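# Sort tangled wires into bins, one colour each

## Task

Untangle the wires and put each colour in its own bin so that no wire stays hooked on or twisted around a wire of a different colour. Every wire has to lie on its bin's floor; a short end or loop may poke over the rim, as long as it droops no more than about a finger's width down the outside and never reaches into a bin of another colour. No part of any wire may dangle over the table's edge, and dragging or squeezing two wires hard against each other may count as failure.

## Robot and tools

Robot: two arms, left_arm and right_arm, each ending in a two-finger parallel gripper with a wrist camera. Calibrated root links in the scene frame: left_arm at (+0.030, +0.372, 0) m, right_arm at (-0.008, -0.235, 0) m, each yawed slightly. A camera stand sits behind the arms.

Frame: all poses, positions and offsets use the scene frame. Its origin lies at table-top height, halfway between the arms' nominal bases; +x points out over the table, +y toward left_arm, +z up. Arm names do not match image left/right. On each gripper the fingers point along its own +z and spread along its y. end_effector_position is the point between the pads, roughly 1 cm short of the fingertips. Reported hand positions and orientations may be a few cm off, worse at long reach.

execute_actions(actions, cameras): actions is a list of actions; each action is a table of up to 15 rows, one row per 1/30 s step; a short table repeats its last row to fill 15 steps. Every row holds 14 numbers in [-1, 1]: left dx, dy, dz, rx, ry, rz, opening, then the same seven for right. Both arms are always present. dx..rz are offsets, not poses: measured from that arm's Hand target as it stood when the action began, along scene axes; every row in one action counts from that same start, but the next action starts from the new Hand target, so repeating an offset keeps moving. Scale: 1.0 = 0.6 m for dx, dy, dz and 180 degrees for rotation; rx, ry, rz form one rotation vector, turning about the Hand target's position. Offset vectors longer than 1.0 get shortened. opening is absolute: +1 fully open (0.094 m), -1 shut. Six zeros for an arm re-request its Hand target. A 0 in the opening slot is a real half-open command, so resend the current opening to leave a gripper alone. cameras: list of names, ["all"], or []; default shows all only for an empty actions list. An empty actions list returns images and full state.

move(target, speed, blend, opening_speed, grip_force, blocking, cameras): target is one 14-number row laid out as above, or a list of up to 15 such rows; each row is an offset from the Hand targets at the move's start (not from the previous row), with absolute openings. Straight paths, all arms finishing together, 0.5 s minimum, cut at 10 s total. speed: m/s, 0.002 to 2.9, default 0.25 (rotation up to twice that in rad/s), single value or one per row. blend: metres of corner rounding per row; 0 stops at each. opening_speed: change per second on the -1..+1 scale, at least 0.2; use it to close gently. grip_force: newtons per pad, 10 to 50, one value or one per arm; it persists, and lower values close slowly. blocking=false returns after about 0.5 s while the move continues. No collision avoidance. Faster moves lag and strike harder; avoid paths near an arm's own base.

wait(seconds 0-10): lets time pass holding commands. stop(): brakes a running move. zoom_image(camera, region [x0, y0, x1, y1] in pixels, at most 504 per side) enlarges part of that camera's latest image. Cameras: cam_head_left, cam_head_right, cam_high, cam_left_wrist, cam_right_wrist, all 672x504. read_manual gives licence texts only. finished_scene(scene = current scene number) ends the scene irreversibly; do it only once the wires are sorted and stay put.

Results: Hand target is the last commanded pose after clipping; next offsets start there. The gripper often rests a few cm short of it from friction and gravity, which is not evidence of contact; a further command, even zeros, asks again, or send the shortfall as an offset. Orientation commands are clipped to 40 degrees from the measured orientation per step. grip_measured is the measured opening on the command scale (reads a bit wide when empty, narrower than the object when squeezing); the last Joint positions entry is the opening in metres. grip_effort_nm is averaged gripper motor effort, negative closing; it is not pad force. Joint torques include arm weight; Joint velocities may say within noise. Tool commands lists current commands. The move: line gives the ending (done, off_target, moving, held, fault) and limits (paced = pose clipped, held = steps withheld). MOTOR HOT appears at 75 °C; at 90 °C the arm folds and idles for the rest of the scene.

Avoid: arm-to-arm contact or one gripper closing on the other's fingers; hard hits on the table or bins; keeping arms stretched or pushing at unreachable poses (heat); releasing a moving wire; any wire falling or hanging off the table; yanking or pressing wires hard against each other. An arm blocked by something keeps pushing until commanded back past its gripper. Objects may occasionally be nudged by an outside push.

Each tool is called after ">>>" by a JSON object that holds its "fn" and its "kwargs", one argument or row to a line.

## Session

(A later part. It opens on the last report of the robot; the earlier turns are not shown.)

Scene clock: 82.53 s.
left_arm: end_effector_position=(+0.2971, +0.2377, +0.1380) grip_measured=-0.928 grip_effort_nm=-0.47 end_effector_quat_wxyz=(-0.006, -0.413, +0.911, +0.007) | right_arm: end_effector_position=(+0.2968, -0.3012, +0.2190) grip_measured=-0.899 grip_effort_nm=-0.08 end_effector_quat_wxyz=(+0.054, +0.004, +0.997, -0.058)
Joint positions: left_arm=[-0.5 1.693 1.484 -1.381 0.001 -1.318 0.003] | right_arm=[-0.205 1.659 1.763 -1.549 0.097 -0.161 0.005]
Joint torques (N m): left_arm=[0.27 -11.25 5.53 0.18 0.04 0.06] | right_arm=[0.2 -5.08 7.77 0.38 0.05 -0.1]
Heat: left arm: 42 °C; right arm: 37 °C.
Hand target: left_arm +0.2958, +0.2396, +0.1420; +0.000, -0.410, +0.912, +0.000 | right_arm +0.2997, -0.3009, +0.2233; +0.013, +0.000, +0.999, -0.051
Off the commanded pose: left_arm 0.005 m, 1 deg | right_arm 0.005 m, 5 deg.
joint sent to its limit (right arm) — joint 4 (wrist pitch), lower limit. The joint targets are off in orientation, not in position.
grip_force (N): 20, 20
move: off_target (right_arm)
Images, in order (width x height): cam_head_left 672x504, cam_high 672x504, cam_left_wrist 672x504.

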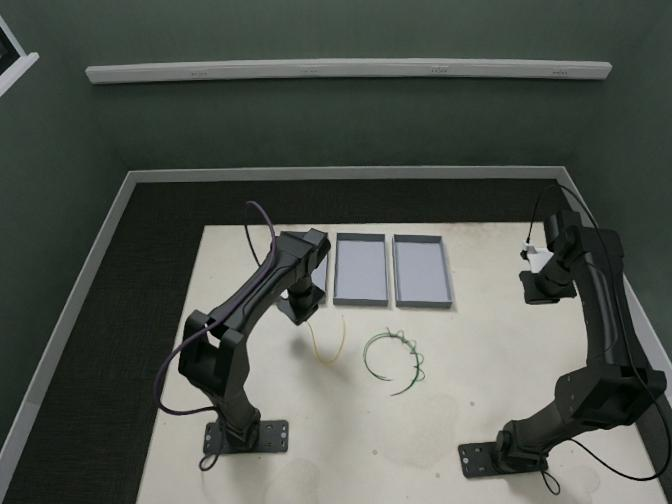

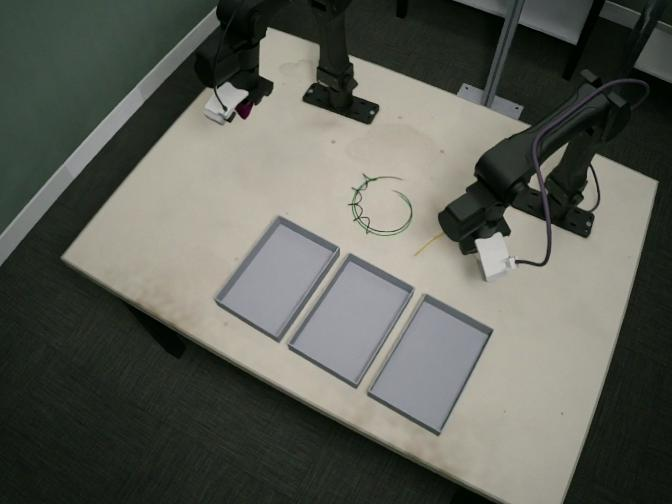

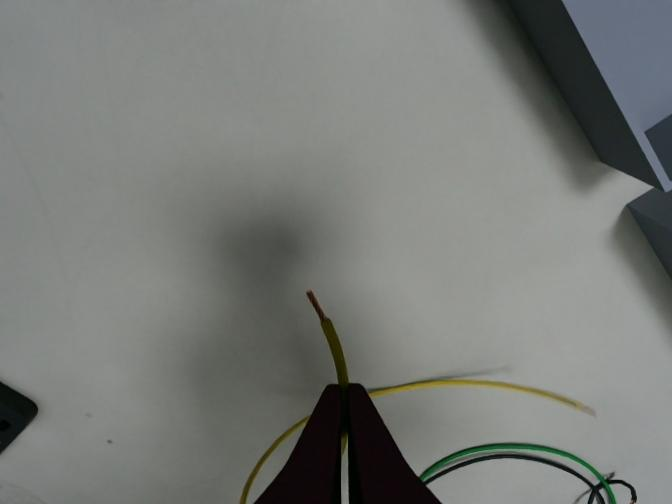

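>>> {"fn": "move", "kwargs": {
  "target": [
    [0,0,0.2,0,0,0,-1,0,0,0,0,0,0,-0.9],
    [0.42,-0.02,0.2,0,0,0,-1,0,0,0,0,0,0,-0.9]
  ],
  "blend": [0.02,0],
  "cameras": ["cam_left_wrist","cam_head_left","cam_high"],
  "speed": 0.12
}}

Scene clock: 87.47 s.
left_arm: end_effector_position=(+0.5421, +0.2275, +0.2653) grip_measured=-0.928 grip_effort_nm=-0.47 end_effector_quat_wxyz=(+0.220, -0.398, +0.871, -0.188) | right_arm: end_effector_position=(+0.2968, -0.3012, +0.2190) grip_measured=-0.899 grip_effort_nm=-0.08 end_effector_quat_wxyz=(+0.054, +0.004, +0.997, -0.058)
Joint positions: left_arm=[-0.309 2.354 2.845 -1.476 0.002 -1.133 0.003] | right_arm=[-0.205 1.659 1.763 -1.549 0.097 -0.161 0.005]
Joint torques (N m): left_arm=[0.31 -12.96 7.86 1.47 0.06 0.11] | right_arm=[0.24 -5.04 7.8 0.37 0.05 -0.1]
Heat: left arm: 41 °C; right arm: 37 °C.
Hand target: left_arm +0.5478, +0.2276, +0.2622; +0.000, -0.410, +0.912, +0.000 | right_arm +0.2997, -0.3009, +0.2233; +0.013, +0.000, +0.999, -0.051
Off the commanded pose: left_arm 0.007 m, 34 deg | right_arm 0.005 m, 5 deg.
elbow stopped short (left arm): the move would have taken joint 3 (elbow) straighter than the controller allows.
joint sent to its limit (right arm) — joint 4 (wrist pitch), lower limit. The joint targets are off in orientation, not in position.
grip_force (N): 20, 20
move: off_target (left_arm, right_arm)
Images, in order (width x height): cam_head_left 672x504, cam_high 672x504, cam_left_wrist 672x504.

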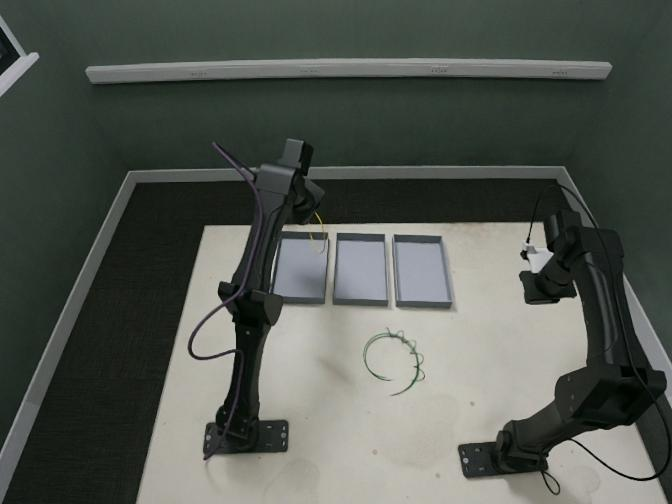

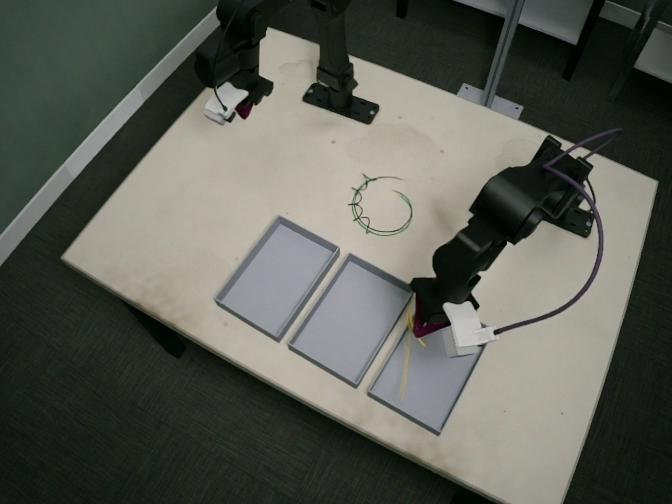

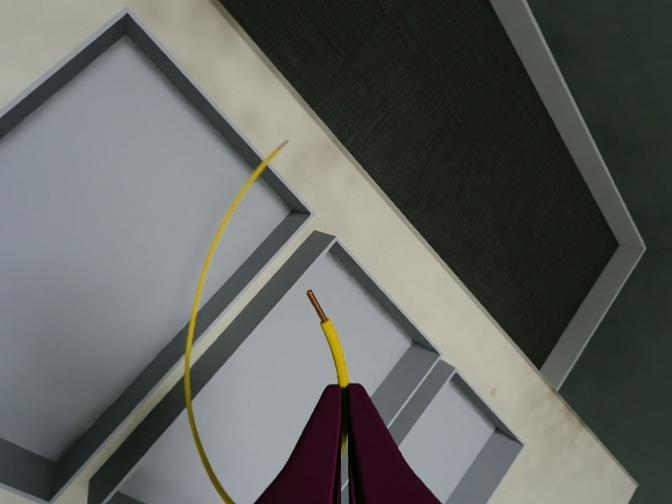

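>>> {"fn": "move", "kwargs": {
  "target": [
    [-0.085,0.1,-0.08,0,0,0,-1,0,0,0,0,0,0,-0.9]
  ],
  "cameras": ["cam_left_wrist","cam_head_left","cam_high"],
  "speed": 0.12
}}

>>> {"fn": "zoom_image", "kwargs": {
  "camera": "cam_high",
  "region": [340, 260, 520, 440]
}}

Scene clock: 90.70 s.
left_arm: end_effector_position=(+0.5031, +0.2822, +0.2005) grip_measured=-0.928 grip_effort_nm=-0.47 end_effector_quat_wxyz=(+0.112, -0.409, +0.901, -0.086) | right_arm: end_effector_position=(+0.2968, -0.3012, +0.2190) grip_measured=-0.899 grip_effort_nm=-0.08 end_effector_quat_wxyz=(+0.054, +0.004, +0.997, -0.058)
Joint positions: left_arm=[-0.217 2.278 2.543 -1.553 0.013 -1.038 0.003] | right_arm=[-0.205 1.659 1.763 -1.549 0.097 -0.161 0.005]
Joint torques (N m): left_arm=[0.4 -18.37 5.39 0.67 -0.05 0.08] | right_arm=[0.21 -5.05 7.79 0.38 0.06 -0.11]
Heat: left arm: 42 °C; right arm: 37 °C.
Hand target: left_arm +0.4968, +0.2875, +0.2141; +0.000, -0.410, +0.912, +0.000 | right_arm +0.2997, -0.3009, +0.2233; +0.013, +0.000, +0.999, -0.051
Off the commanded pose: left_arm 0.016 m, 16 deg | right_arm 0.005 m, 5 deg.
elbow stopped short (left arm): the move would have taken joint 3 (elbow) straighter than the controller allows.
joint sent to its limit (left arm) — joint 4 (wrist pitch), lower limit. The joint targets are off in orientation, not in position.
joint sent to its limit (right arm) — joint 4 (wrist pitch), lower limit. The joint targets are off in orientation, not in position.
grip_force (N): 20, 20
move: off_target (left_arm, right_arm)
Images, in order (width x height): cam_head_left 672x504, cam_high 672x504, cam_left_wrist 672x504.

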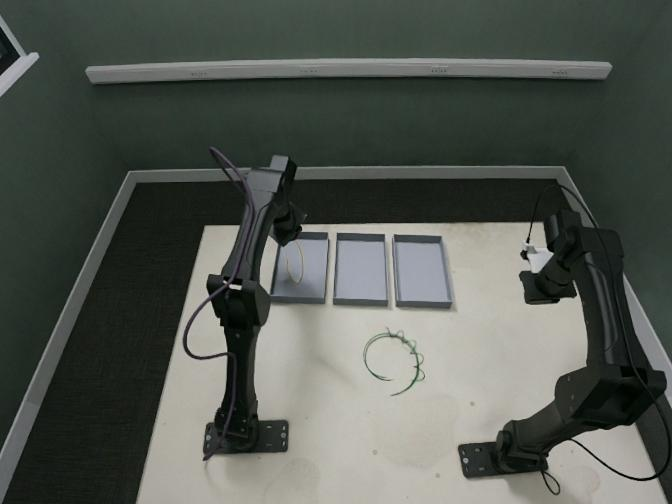

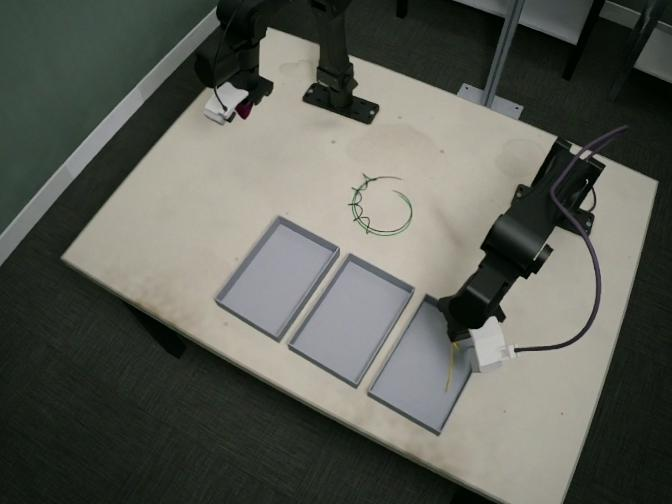

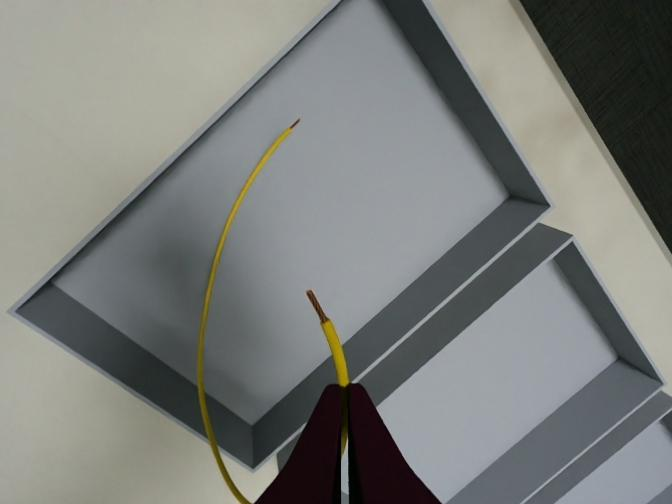

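Scaled by 2.800.

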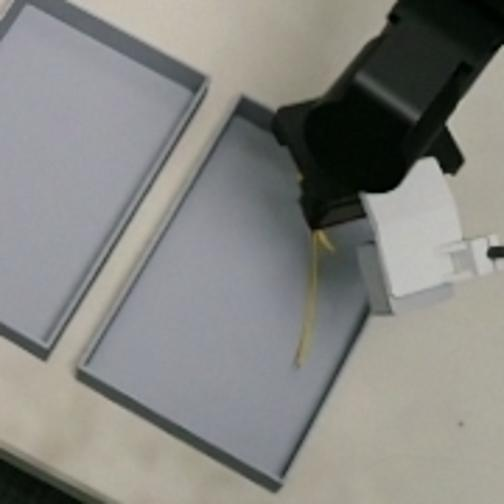

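>>> {"fn": "move", "kwargs": {
  "target": [
    [0.05,-0.02,-0.06,0,0,0,-1,0,0,0,0,0,0,-0.9],
    [0.06,-0.03,-0.18,0,0,0,-1,0,0,0,0,0,0,-0.9]
  ],
  "blend": [0.02,0],
  "cameras": ["cam_left_wrist","cam_head_left","cam_high"],
  "speed": 0.1
}}

>>> {"fn": "zoom_image", "kwargs": {
  "camera": "cam_high",
  "region": [340, 260, 520, 440]
}}

>>> {"fn": "zoom_image", "kwargs": {
  "camera": "cam_head_left",
  "region": [230, 190, 370, 320]
}}

Scene clock: 93.83 s.
left_arm: end_effector_position=(+0.5319, +0.2701, +0.1110) grip_measured=-0.928 grip_effort_nm=-0.47 end_effector_quat_wxyz=(+0.060, -0.407, +0.910, -0.050) | right_arm: end_effector_position=(+0.2968, -0.3012, +0.2190) grip_measured=-0.899 grip_effort_nm=-0.08 end_effector_quat_wxyz=(+0.054, +0.004, +0.997, -0.058)
Joint positions: left_arm=[-0.23 2.553 2.692 -1.554 0.013 -1.038 0.003] | right_arm=[-0.205 1.659 1.763 -1.549 0.097 -0.161 0.005]
Joint torques (N m): left_arm=[-0.49 -14.93 8.17 0.39 -0.1 -0.12] | right_arm=[0.2 -5.04 7.79 0.37 0.06 -0.11]
Heat: left arm: 42 °C; right arm: 37 °C.
Hand target: left_arm +0.5327, +0.2695, +0.1060; +0.000, -0.410, +0.912, +0.000 | right_arm +0.2997, -0.3009, +0.2233; +0.013, +0.000, +0.999, -0.051
Off the commanded pose: left_arm 0.005 m, 9 deg | right_arm 0.005 m, 5 deg.
joint sent to its limit (left arm) — joint 4 (wrist pitch), lower limit. The joint targets are off in orientation, not in position.
joint sent to its limit (right arm) — joint 4 (wrist pitch), lower limit. The joint targets are off in orientation, not in position.
grip_force (N): 20, 20
move: off_target (left_arm, right_arm)
Images, in order (width x height): cam_head_left 672x504, cam_high 672x504, cam_left_wrist 672x504.

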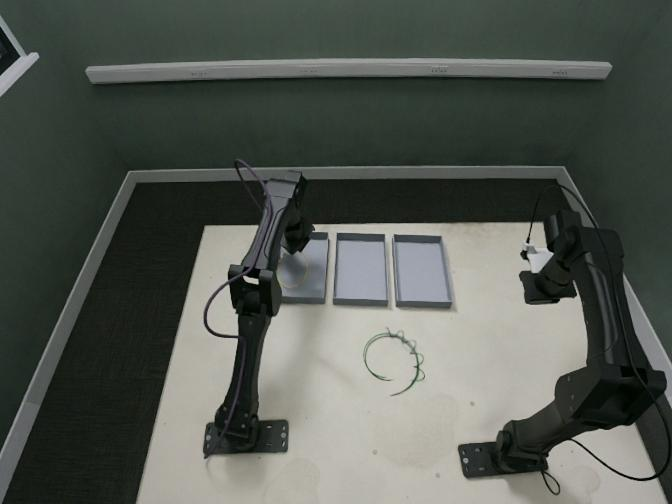

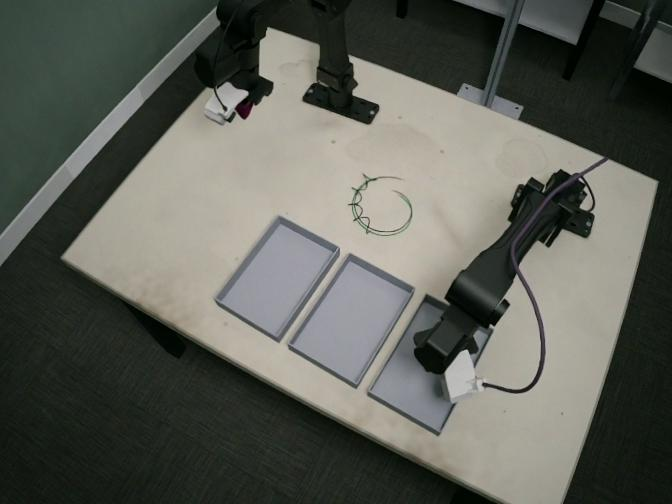

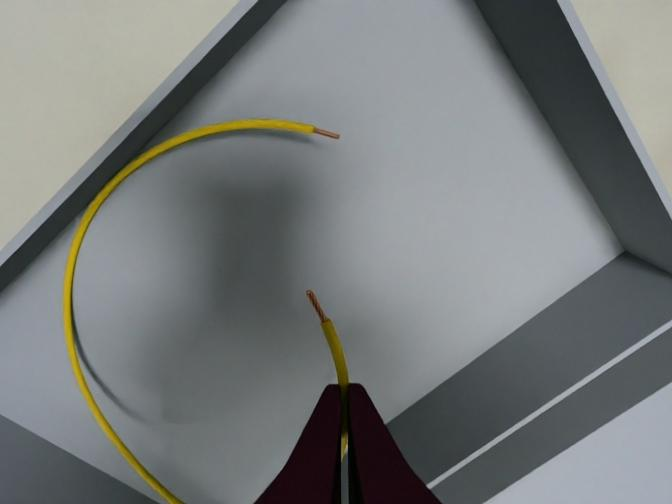

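Scaled by 2.800.

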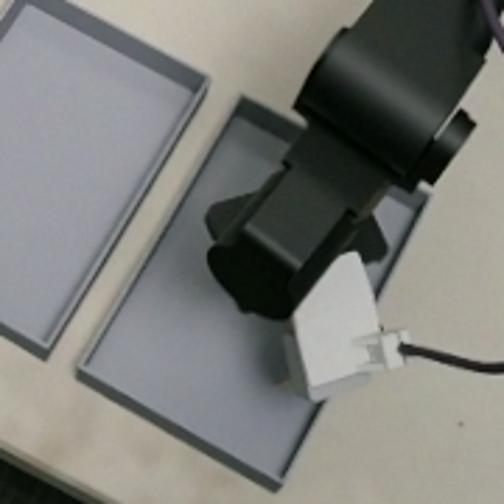

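Scaled by 3.600.

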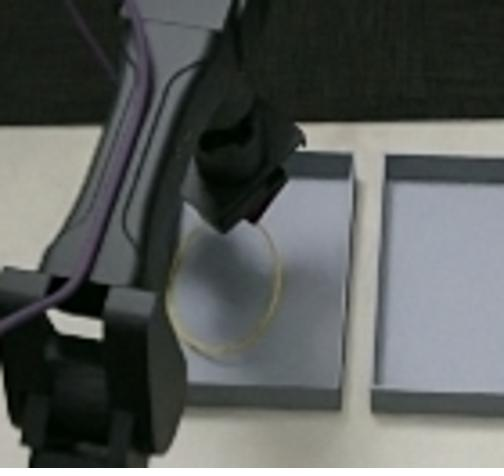

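>>> {"fn": "move", "kwargs": {
  "target": [
    [0.005,-0.035,-0.05,0,0,0,-1,0,0,0,0,0,0,-0.9],
    [0.01,-0.04,-0.088,0,0,0,-1,0,0,0,0,0,0,-0.9]
  ],
  "blend": [0.02,0],
  "cameras": ["cam_left_wrist"],
  "speed": 0.08
}}

Scene clock: 95.97 s.
left_arm: end_effector_position=(+0.5387, +0.2459, +0.0598) grip_measured=-0.928 grip_effort_nm=-0.47 end_effector_quat_wxyz=(+0.036, -0.407, +0.912, -0.036) | right_arm: end_effector_position=(+0.2968, -0.3012, +0.2190) grip_measured=-0.899 grip_effort_nm=-0.08 end_effector_quat_wxyz=(+0.054, +0.004, +0.997, -0.058)
Joint positions: left_arm=[-0.273 2.713 2.799 -1.555 0.013 -1.079 0.003] | right_arm=[-0.205 1.659 1.763 -1.549 0.097 -0.161 0.005]
Joint torques (N m): left_arm=[-0.46 -15.6 8.17 0.27 -0.1 -0.13] | right_arm=[0.21 -5.07 7.76 0.37 0.06 -0.1]
Heat: left arm: 43 °C; right arm: 37 °C.
Hand target: left_arm +0.5388, +0.2456, +0.0534; +0.000, -0.410, +0.912, +0.000 | right_arm +0.2997, -0.3009, +0.2233; +0.013, +0.000, +0.999, -0.051
Off the commanded pose: left_arm 0.007 m, 6 deg | right_arm 0.005 m, 5 deg.
joint sent to its limit (left arm) — joint 4 (wrist pitch), lower limit. The joint targets are off in orientation, not in position.
joint sent to its limit (right arm) — joint 4 (wrist pitch), lower limit. The joint targets are off in orientation, not in position.
grip_force (N): 20, 20
move: off_target (left_arm, right_arm); blend cut to 0.0116 m at target 1
Images, in order (width x height): cam_left_wrist 672x504.

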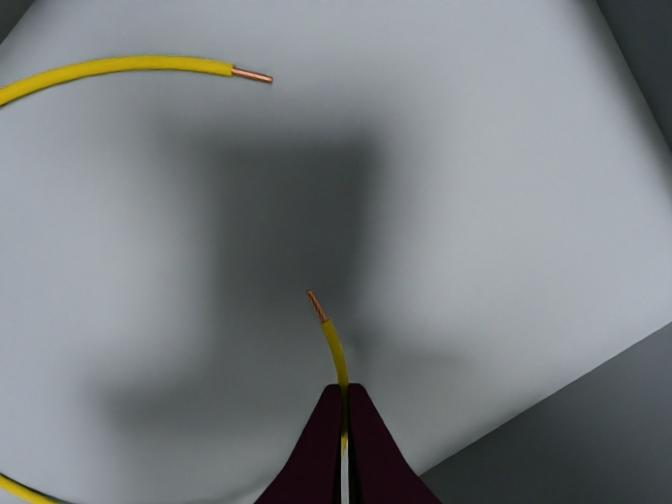

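>>> {"fn": "move", "kwargs": {
  "target": [0,0,-0.025,0,0,0,-1,0,0,0,0,0,0,-0.9],
  "speed": 0.05
}}

>>> {"fn": "move", "kwargs": {
  "target": [0,0,0,0,0,0,-0.6,0,0,0,0,0,0,-0.9],
  "opening_speed": 0.5,
  "cameras": ["cam_left_wrist"]
}}

>>> {"fn": "move", "kwargs": {
  "target": [
    [0,0,0.06,0,0,0,-0.6,0,0,0,0,0,0,-0.9],
    [0,0,0.25,0,0,0,-0.6,0,0,0,0,0,0,-0.9]
  ],
  "speed": [0.06,0.2],
  "blend": [0.01,0],
  "cameras": ["cam_left_wrist","cam_head_left","cam_high"]
}}

Scene clock: 97.43 s.
left_arm: end_effector_position=(+0.5391, +0.2458, +0.0481) grip_measured=-0.928 grip_effort_nm=-0.47 end_effector_quat_wxyz=(+0.030, -0.407, +0.912, -0.031) | right_arm: end_effector_position=(+0.2968, -0.3012, +0.2190) grip_measured=-0.899 grip_effort_nm=-0.08 end_effector_quat_wxyz=(+0.054, +0.004, +0.997, -0.058)
Joint positions: left_arm=[-0.273 2.744 2.814 -1.555 0.013 -1.079 0.003] | right_arm=[-0.205 1.659 1.763 -1.549 0.097 -0.161 0.005]
Joint torques (N m): left_arm=[-0.46 -15.05 8.31 0.24 -0.1 -0.13] | right_arm=[0.21 -5.04 7.82 0.38 0.06 -0.1]
Heat: left arm: 43 °C; right arm: 37 °C.
Hand target: left_arm +0.5388, +0.2456, +0.0383; +0.000, -0.410, +0.912, +0.000 | right_arm +0.2997, -0.3009, +0.2233; +0.013, +0.000, +0.999, -0.051
Off the commanded pose: left_arm 0.010 m, 5 deg | right_arm 0.005 m, 5 deg.
joint sent to its limit (left arm) — joint 4 (wrist pitch), lower limit. The joint targets are off in orientation, not in position.
joint sent to its limit (right arm) — joint 4 (wrist pitch), lower limit. The joint targets are off in orientation, not in position.
grip_force (N): 20, 20
move: off_target (left_arm, right_arm)

Scene clock: 98.43 s.
left_arm: end_effector_position=(+0.5392, +0.2458, +0.0482) grip_measured=-0.602 grip_effort_nm=0.10 end_effector_quat_wxyz=(+0.030, -0.407, +0.912, -0.031) | right_arm: end_effector_position=(+0.2968, -0.3012, +0.2190) grip_measured=-0.899 grip_effort_nm=-0.08 end_effector_quat_wxyz=(+0.054, +0.004, +0.997, -0.058)
Joint positions: left_arm=[-0.273 2.744 2.814 -1.555 0.013 -1.079 0.019] | right_arm=[-0.205 1.659 1.763 -1.549 0.097 -0.161 0.005]
Joint torques (N m): left_arm=[-0.46 -15.09 8.25 0.23 -0.1 -0.13] | right_arm=[0.21 -5.08 7.79 0.37 0.06 -0.1]
Heat: left arm: 43 °C; right arm: 37 °C.
Hand target: left_arm +0.5387, +0.2456, +0.0382; +0.000, -0.410, +0.912, +0.000 | right_arm +0.2997, -0.3009, +0.2233; +0.013, +0.000, +0.999, -0.051
Off the commanded pose: left_arm 0.010 m, 5 deg | right_arm 0.005 m, 5 deg.
joint sent to its limit (left arm) — joint 4 (wrist pitch), lower limit. The joint targets are off in orientation, not in position.
joint sent to its limit (right arm) — joint 4 (wrist pitch), lower limit. The joint targets are off in orientation, not in position.
grip_force (N): 20, 20
move: off_target (left_arm, right_arm)
Images, in order (width x height): cam_left_wrist 672x504.

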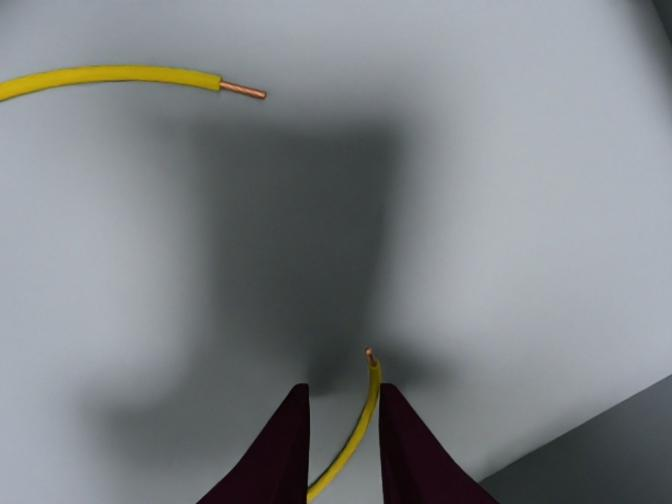

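Scene clock: 99.97 s.
left_arm: end_effector_position=(+0.5404, +0.2455, +0.1766) grip_measured=-0.602 grip_effort_nm=0.10 end_effector_quat_wxyz=(+0.129, -0.402, +0.900, -0.108) | right_arm: end_effector_position=(+0.2968, -0.3012, +0.2190) grip_measured=-0.899 grip_effort_nm=-0.08 end_effector_quat_wxyz=(+0.054, +0.004, +0.997, -0.058)
Joint positions: left_arm=[-0.273 2.49 2.812 -1.555 0.013 -1.081 0.019] | right_arm=[-0.205 1.659 1.763 -1.549 0.097 -0.161 0.005]
Joint torques (N m): left_arm=[-0.44 -17.98 7.16 0.82 -0.1 -0.12] | right_arm=[0.21 -5.05 7.8 0.38 0.05 -0.1]
Heat: left arm: 44 °C; right arm: 37 °C.
Hand target: left_arm +0.5388, +0.2456, +0.1883; +0.000, -0.410, +0.912, +0.000 | right_arm +0.2997, -0.3009, +0.2233; +0.013, +0.000, +0.999, -0.051
Off the commanded pose: left_arm 0.012 m, 19 deg | right_arm 0.005 m, 5 deg.
joint sent to its limit (left arm) — joint 4 (wrist pitch), lower limit. The joint targets are off in orientation, not in position.
joint sent to its limit (right arm) — joint 4 (wrist pitch), lower limit. The joint targets are off in orientation, not in position.
grip_force (N): 20, 20
move: off_target (left_arm, right_arm)
Images, in order (width x height): cam_head_left 672x504, cam_high 672x504, cam_left_wrist 672x504.

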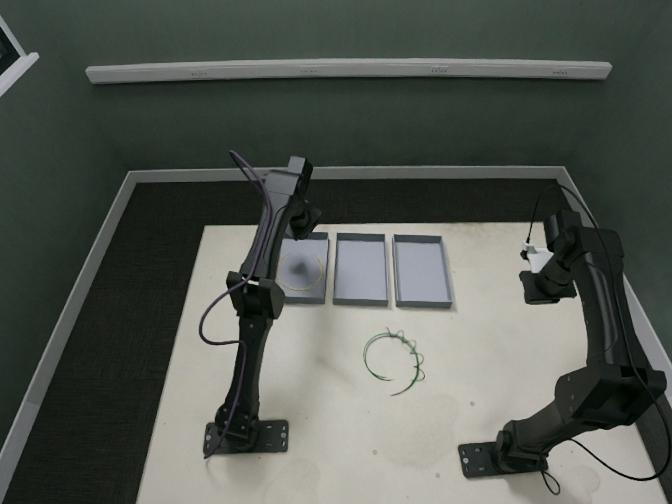

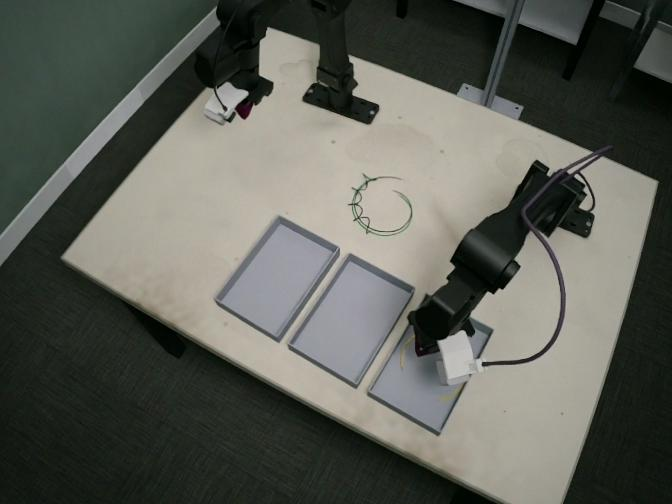

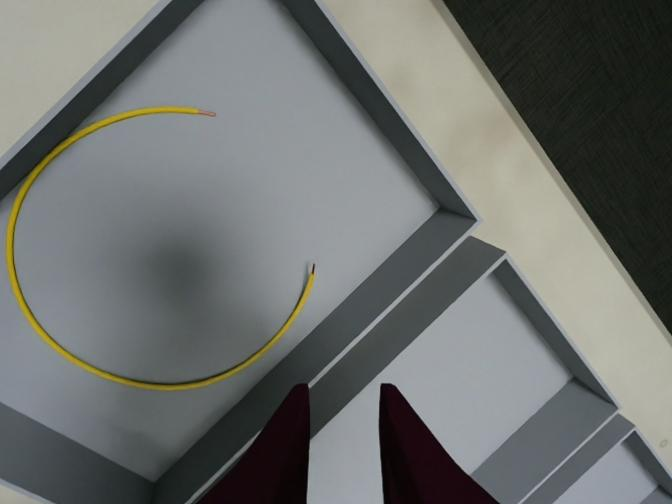

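>>> {"fn": "move", "kwargs": {
  "target": [
    [-0.25,-0.05,0.05,0,0,-0.25,-0.6,0,0,0,0,0,0,-0.9],
    [-0.531,-0.209,-0.047,0,0,-0.556,-0.6,0,0,0,0,0,0,-0.9]
  ],
  "blend": [0.03,0]
}}

>>> {"fn": "move", "kwargs": {
  "target": [-0.02,-0.09,-0.02,0,0,-0.53,-0.6,0,0,0,0,0,0,-0.9],
  "cameras": ["cam_left_wrist"],
  "speed": 0.4
}}

Scene clock: 104.60 s.
left_arm: end_effector_position=(+0.2184, +0.1181, +0.1545) grip_measured=-0.602 grip_effort_nm=0.10 end_effector_quat_wxyz=(-0.016, +0.431, +0.902, +0.002) | right_arm: end_effector_position=(+0.2968, -0.3012, +0.2190) grip_measured=-0.899 grip_effort_nm=-0.08 end_effector_quat_wxyz=(+0.054, +0.004, +0.997, -0.058)
Joint positions: left_arm=[-0.96 1.774 1.644 -1.471 0.012 -0.035 0.019] | right_arm=[-0.205 1.659 1.763 -1.549 0.097 -0.161 0.005]
Joint torques (N m): left_arm=[0.09 -12.44 5.53 0.19 -0.09 0.08] | right_arm=[0.17 -5.03 7.82 0.38 0.05 -0.1]
Heat: left arm: 44 °C; right arm: 37 °C.
Hand target: left_arm +0.2201, +0.1202, +0.1601; +0.000, +0.436, +0.900, +0.000 | right_arm +0.2997, -0.3009, +0.2233; +0.013, +0.000, +0.999, -0.051
Off the commanded pose: left_arm 0.006 m, 2 deg | right_arm 0.005 m, 5 deg.
joint sent to its limit (right arm) — joint 4 (wrist pitch), lower limit. The joint targets are off in orientation, not in position.
grip_force (N): 20, 20
move: off_target (right_arm)

Scene clock: 107.60 s.
left_arm: end_effector_position=(+0.2064, +0.0717, +0.1493) grip_measured=-0.602 grip_effort_nm=0.10 end_effector_quat_wxyz=(-0.001, +0.957, +0.292, +0.000) | right_arm: end_effector_position=(+0.2968, -0.3012, +0.2190) grip_measured=-0.899 grip_effort_nm=-0.08 end_effector_quat_wxyz=(+0.054, +0.004, +0.997, -0.058)
Joint positions: left_arm=[-1.074 1.872 1.748 -1.448 0 1.509 0.019] | right_arm=[-0.205 1.659 1.763 -1.549 0.097 -0.161 0.005]
Joint torques (N m): left_arm=[-0.4 -8.98 8.36 0.16 0.02 0.11] | right_arm=[0.2 -5.03 7.77 0.37 0.05 -0.1]
Heat: left arm: 44 °C; right arm: 37 °C.
Hand target: left_arm +0.2082, +0.0662, +0.1482; +0.000, +0.959, +0.283, +0.001 | right_arm +0.2997, -0.3009, +0.2233; +0.013, +0.000, +0.999, -0.051
Off the commanded pose: left_arm 0.006 m, 1 deg | right_arm 0.005 m, 5 deg.
joint sent to its limit (right arm) — joint 4 (wrist pitch), lower limit. The joint targets are off in orientation, not in position.
grip_force (N): 20, 20
move: off_target (right_arm)
Images, in order (width x height): cam_left_wrist 672x504.

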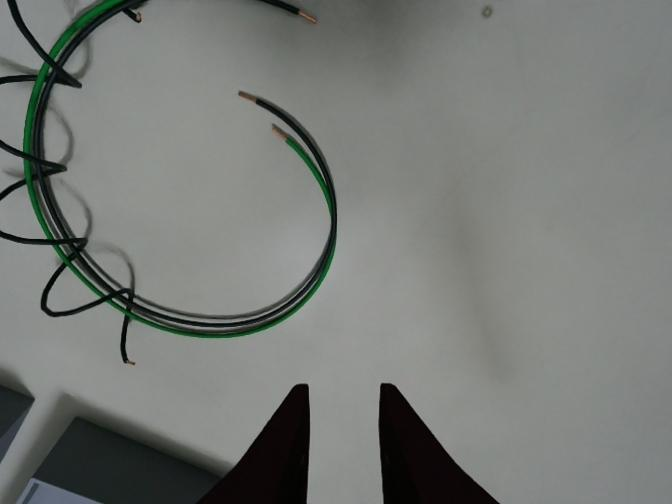

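>>> {"fn": "zoom_image", "kwargs": {
  "camera": "cam_left_wrist",
  "region": [0, 0, 160, 160]
}}

>>> {"fn": "zoom_image", "kwargs": {
  "camera": "cam_left_wrist",
  "region": [10, 140, 260, 350]
}}

>>> {"fn": "zoom_image", "kwargs": {
  "camera": "cam_left_wrist",
  "region": [220, 80, 370, 230]
}}

Scaled by 3.150.

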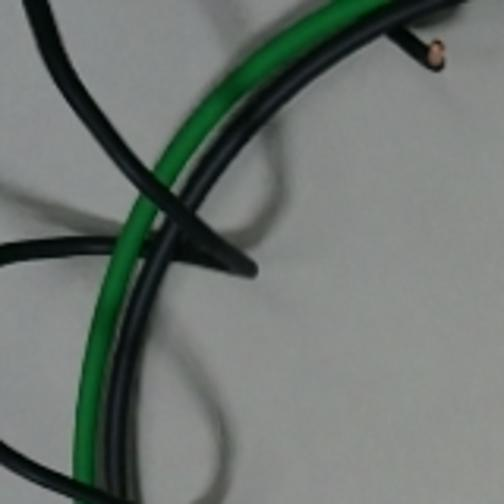

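Scaled by 2.016.

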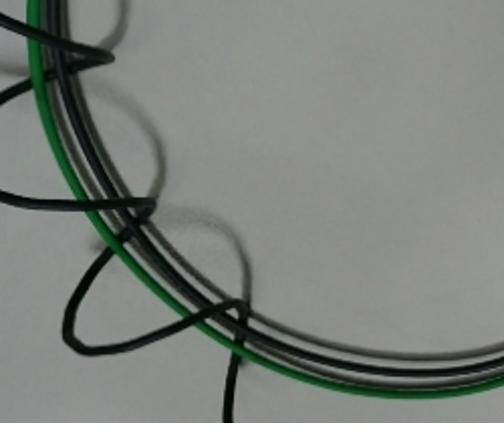

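Scaled by 3.360.

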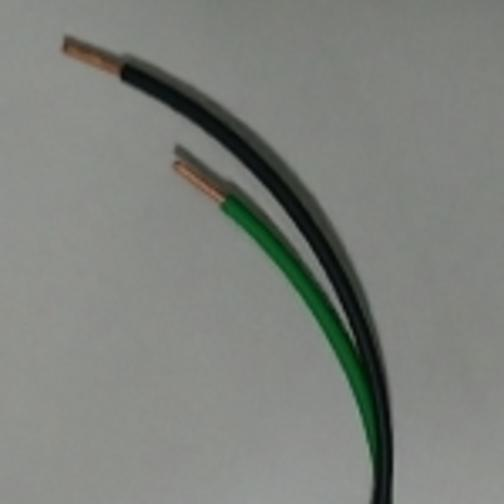

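>>> {"fn": "move", "kwargs": {
  "target": [-0.047,-0.096,-0.1,0,0,0.317,-0.7,0,0,0,0,0,0,-0.9],
  "cameras": ["cam_left_wrist"]
}}

Scene clock: 111.73 s.
left_arm: end_effector_position=(+0.1802, +0.0123, +0.0944) grip_measured=-0.698 grip_effort_nm=-0.09 end_effector_quat_wxyz=(+0.002, +0.709, +0.705, -0.001) | right_arm: end_effector_position=(+0.2968, -0.3012, +0.2190) grip_measured=-0.899 grip_effort_nm=-0.08 end_effector_quat_wxyz=(+0.054, +0.004, +0.997, -0.058)
Joint positions: left_arm=[-1.21 2.029 1.748 -1.285 0 0.4 0.014] | right_arm=[-0.205 1.659 1.763 -1.549 0.097 -0.161 0.005]
Joint torques (N m): left_arm=[-0.46 -10.76 6.87 0.28 0.03 -0.14] | right_arm=[0.2 -5.04 7.8 0.39 0.06 -0.11]
Heat: left arm: 43 °C; right arm: 37 °C.
Hand target: left_arm +0.1799, +0.0086, +0.0882; +0.000, +0.707, +0.707, +0.001 | right_arm +0.2997, -0.3009, +0.2233; +0.013, +0.000, +0.999, -0.051
Off the commanded pose: left_arm 0.007 m, 0 deg | right_arm 0.005 m, 5 deg.
joint sent to its limit (right arm) — joint 4 (wrist pitch), lower limit. The joint targets are off in orientation, not in position.
grip_force (N): 20, 20
move: off_target (right_arm)
Images, in order (width x height): cam_left_wrist 672x504.

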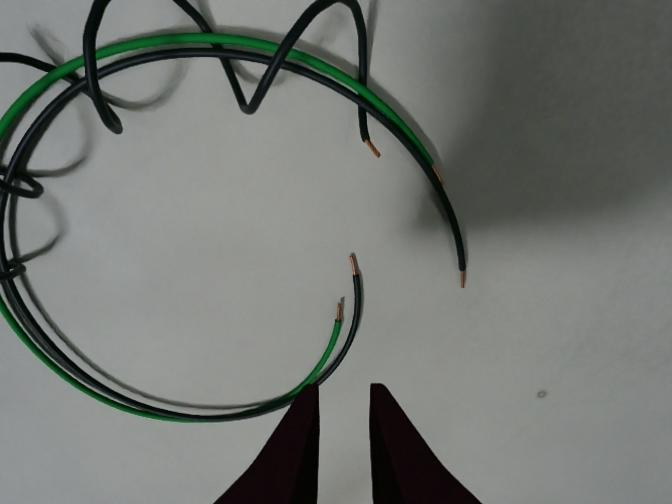

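>>> {"fn": "move", "kwargs": {
  "target": [-0.009,0.01,-0.075,0,0,0,-0.75,0,0,0,0,0,0,-0.9],
  "cameras": ["cam_left_wrist"],
  "speed": 0.1
}}

Scene clock: 113.47 s.
left_arm: end_effector_position=(+0.1764, +0.0150, +0.0509) grip_measured=-0.748 grip_effort_nm=-0.09 end_effector_quat_wxyz=(+0.005, +0.708, +0.706, -0.002) | right_arm: end_effector_position=(+0.2968, -0.3012, +0.2190) grip_measured=-0.899 grip_effort_nm=-0.08 end_effector_quat_wxyz=(+0.054, +0.004, +0.997, -0.058)
Joint positions: left_arm=[-1.216 2.029 1.573 -1.104 0 0.392 0.012] | right_arm=[-0.205 1.659 1.763 -1.549 0.097 -0.161 0.005]
Joint torques (N m): left_arm=[-0.51 -10.96 5.83 0.32 0.03 -0.12] | right_arm=[0.21 -5.05 7.83 0.37 0.06 -0.1]
Heat: left arm: 42 °C; right arm: 37 °C.
Hand target: left_arm +0.1745, +0.0146, +0.0431; +0.000, +0.707, +0.707, +0.001 | right_arm +0.2997, -0.3009, +0.2233; +0.013, +0.000, +0.999, -0.051
Off the commanded pose: left_arm 0.008 m, 1 deg | right_arm 0.005 m, 5 deg.
joint sent to its limit (right arm) — joint 4 (wrist pitch), lower limit. The joint targets are off in orientation, not in position.
grip_force (N): 20, 20
move: off_target (right_arm)
Images, in order (width x height): cam_left_wrist 672x504.

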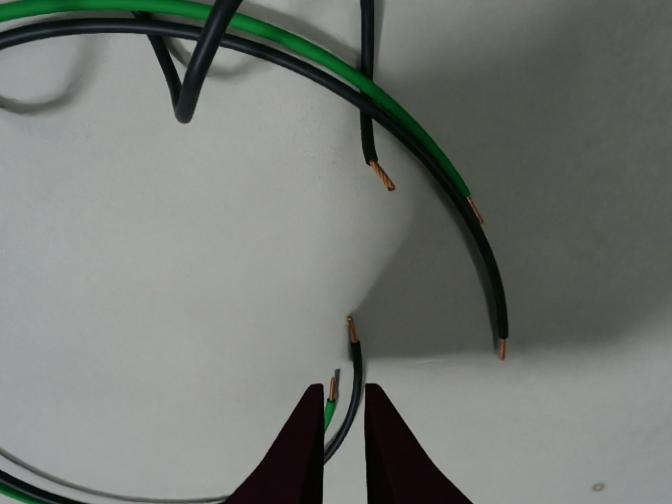

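>>> {"fn": "move", "kwargs": {
  "target": [
    [-0.006,-0.01,0.0,0,0,0,-0.82,0,0,0,0,0,0,-0.9],
    [-0.006,-0.01,-0.03,0,0,0,-0.82,0,0,0,0,0,0,-0.9]
  ],
  "cameras": ["cam_left_wrist"],
  "speed": 0.06
}}

Scene clock: 115.63 s.
left_arm: end_effector_position=(+0.1729, +0.0081, +0.0353) grip_measured=-0.818 grip_effort_nm=-0.08 end_effector_quat_wxyz=(+0.007, +0.709, +0.706, -0.003) | right_arm: end_effector_position=(+0.2968, -0.3012, +0.2190) grip_measured=-0.899 grip_effort_nm=-0.08 end_effector_quat_wxyz=(+0.054, +0.004, +0.997, -0.058)
Joint positions: left_arm=[-1.231 2.059 1.554 -1.05 0 0.378 0.009] | right_arm=[-0.205 1.659 1.763 -1.549 0.097 -0.161 0.005]
Joint torques (N m): left_arm=[-0.46 -10.74 5.59 0.33 0.03 -0.11] | right_arm=[0.21 -5.04 7.8 0.38 0.06 -0.11]
Heat: left arm: 42 °C; right arm: 37 °C.
Hand target: left_arm +0.1709, +0.0085, +0.0251; +0.000, +0.707, +0.707, +0.001 | right_arm +0.2997, -0.3009, +0.2233; +0.013, +0.000, +0.999, -0.051
Off the commanded pose: left_arm 0.010 m, 1 deg | right_arm 0.005 m, 5 deg.
joint sent to its limit (right arm) — joint 4 (wrist pitch), lower limit. The joint targets are off in orientation, not in position.
grip_force (N): 20, 20
move: off_target (right_arm)
Images, in order (width x height): cam_left_wrist 672x504.

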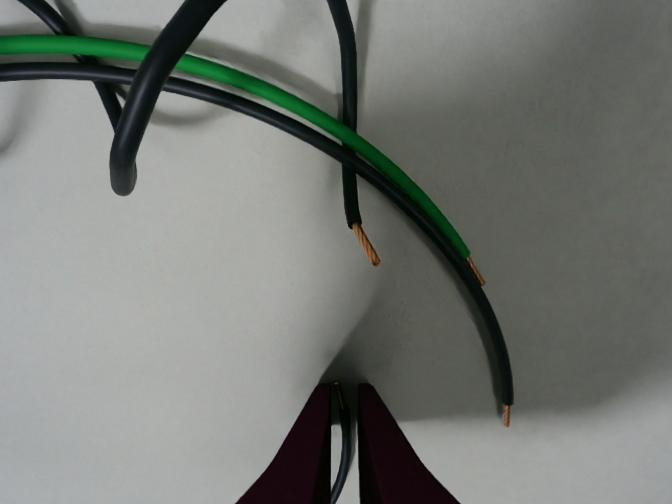

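>>> {"fn": "move", "kwargs": {
  "target": [0,0,-0.045,0,0,0,-0.82,0,0,0,0,0,0,-0.9],
  "cameras": ["cam_left_wrist"],
  "speed": 0.06
}}

>>> {"fn": "zoom_image", "kwargs": {
  "camera": "cam_left_wrist",
  "region": [270, 340, 420, 490]
}}

Scene clock: 117.00 s.
left_arm: end_effector_position=(+0.1727, +0.0086, +0.0324) grip_measured=-0.818 grip_effort_nm=-0.08 end_effector_quat_wxyz=(+0.013, +0.708, +0.706, -0.006) | right_arm: end_effector_position=(+0.2968, -0.3012, +0.2190) grip_measured=-0.899 grip_effort_nm=-0.08 end_effector_quat_wxyz=(+0.054, +0.004, +0.997, -0.058)
Joint positions: left_arm=[-1.231 2.048 1.526 -1.021 0 0.377 0.009] | right_arm=[-0.205 1.659 1.763 -1.549 0.097 -0.161 0.005]
Joint torques (N m): left_arm=[-0.44 -7.31 2.43 1.08 0.02 -0.11] | right_arm=[0.21 -5.05 7.82 0.37 0.06 -0.09]
Heat: left arm: 42 °C; right arm: 37 °C.
Hand target: left_arm +0.1709, +0.0086, -0.0019; +0.000, +0.707, +0.707, +0.001 | right_arm +0.2997, -0.3009, +0.2233; +0.013, +0.000, +0.999, -0.051
Off the commanded pose: left_arm 0.034 m, 2 deg | right_arm 0.005 m, 5 deg.
joint sent to its limit (right arm) — joint 4 (wrist pitch), lower limit. The joint targets are off in orientation, not in position.
grip_force (N): 20, 20
move: off_target (left_arm, right_arm)
Images, in order (width x height): cam_left_wrist 672x504.

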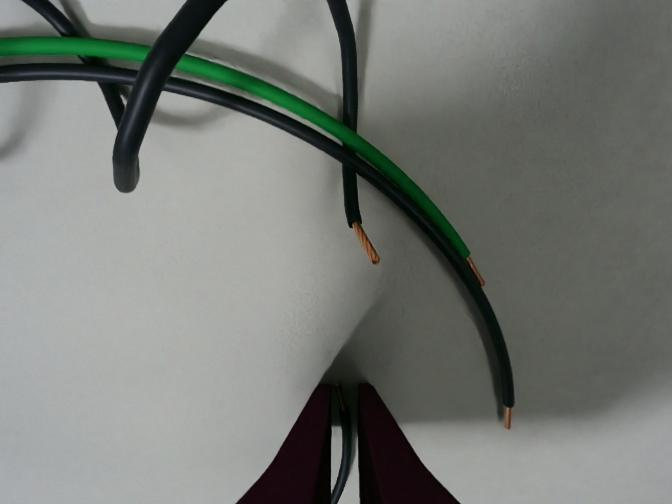

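Scaled by 3.360.

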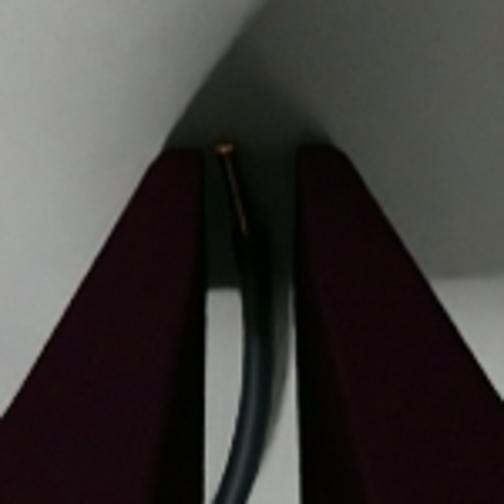

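>>> {"fn": "move", "kwargs": {
  "target": [0,0,0,0,0,0,-1,0,0,0,0,0,0,-0.9],
  "cameras": ["cam_left_wrist"],
  "grip_force": [30,20]
}}

>>> {"fn": "move", "kwargs": {
  "target": [0,0,0.1,0,0,0,-1,0,0,0,0,0,0,-0.9],
  "cameras": ["cam_left_wrist"],
  "speed": 0.06
}}

Scene clock: 117.77 s.
left_arm: end_effector_position=(+0.1741, +0.0084, +0.0325) grip_measured=-0.936 grip_effort_nm=-0.60 end_effector_quat_wxyz=(+0.015, +0.708, +0.706, -0.003) | right_arm: end_effector_position=(+0.2968, -0.3012, +0.2190) grip_measured=-0.899 grip_effort_nm=-0.08 end_effector_quat_wxyz=(+0.054, +0.004, +0.997, -0.058)
Joint positions: left_arm=[-1.231 2.048 1.526 -1.018 -0.006 0.377 0.003] | right_arm=[-0.205 1.659 1.763 -1.549 0.097 -0.161 0.005]
Joint torques (N m): left_arm=[-0.43 -7.3 2.45 1.06 0.09 -0.11] | right_arm=[0.23 -5.03 7.77 0.37 0.05 -0.11]
Heat: left arm: 42 °C; right arm: 37 °C.
Hand target: left_arm +0.1709, +0.0086, -0.0019; +0.000, +0.707, +0.707, +0.001 | right_arm +0.2997, -0.3009, +0.2233; +0.013, +0.000, +0.999, -0.051
Off the commanded pose: left_arm 0.034 m, 2 deg | right_arm 0.005 m, 5 deg.
joint sent to its limit (right arm) — joint 4 (wrist pitch), lower limit. The joint targets are off in orientation, not in position.
grip_force (N): 30, 20
move: off_target (left_arm, right_arm)
Images, in order (width x height): cam_left_wrist 672x504.

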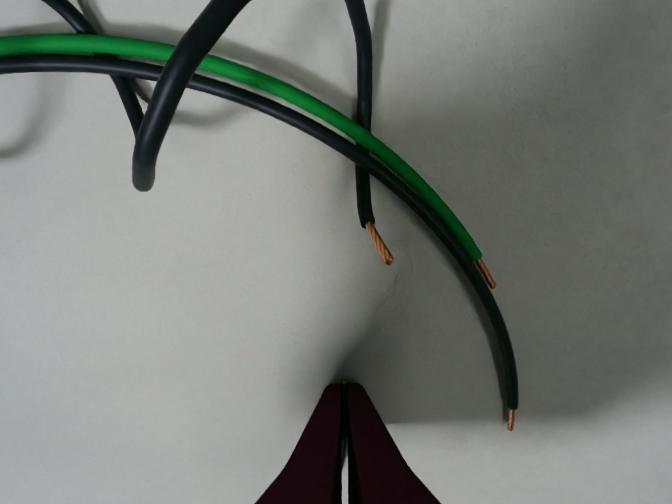

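Scene clock: 119.37 s.
left_arm: end_effector_position=(+0.1723, +0.0131, +0.0543) grip_measured=-0.939 grip_effort_nm=-0.65 end_effector_quat_wxyz=(-0.003, +0.708, +0.706, +0.005) | right_arm: end_effector_position=(+0.2968, -0.3012, +0.2190) grip_measured=-0.899 grip_effort_nm=-0.08 end_effector_quat_wxyz=(+0.054, +0.004, +0.997, -0.058)
Joint positions: left_arm=[-1.231 2.046 1.613 -1.146 -0.007 0.377 0.003] | right_arm=[-0.205 1.659 1.763 -1.549 0.097 -0.161 0.005]
Joint torques (N m): left_arm=[-0.46 -12.3 8.18 0.04 0.1 -0.11] | right_arm=[0.23 -5.04 7.76 0.37 0.05 -0.09]
Heat: left arm: 41 °C; right arm: 37 °C.
Hand target: left_arm +0.1709, +0.0086, +0.0580; +0.000, +0.707, +0.707, +0.001 | right_arm +0.2997, -0.3009, +0.2233; +0.013, +0.000, +0.999, -0.051
Off the commanded pose: left_arm 0.006 m, 1 deg | right_arm 0.005 m, 5 deg.
joint sent to its limit (right arm) — joint 4 (wrist pitch), lower limit. The joint targets are off in orientation, not in position.
grip_force (N): 30, 20
move: off_target (right_arm)
Images, in order (width x height): cam_left_wrist 672x504.

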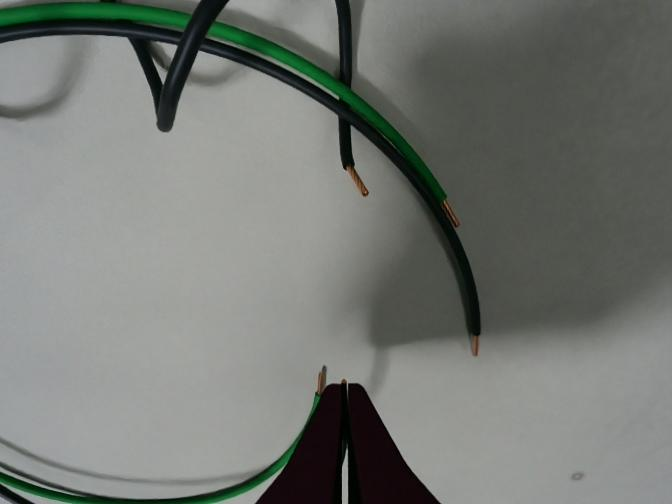

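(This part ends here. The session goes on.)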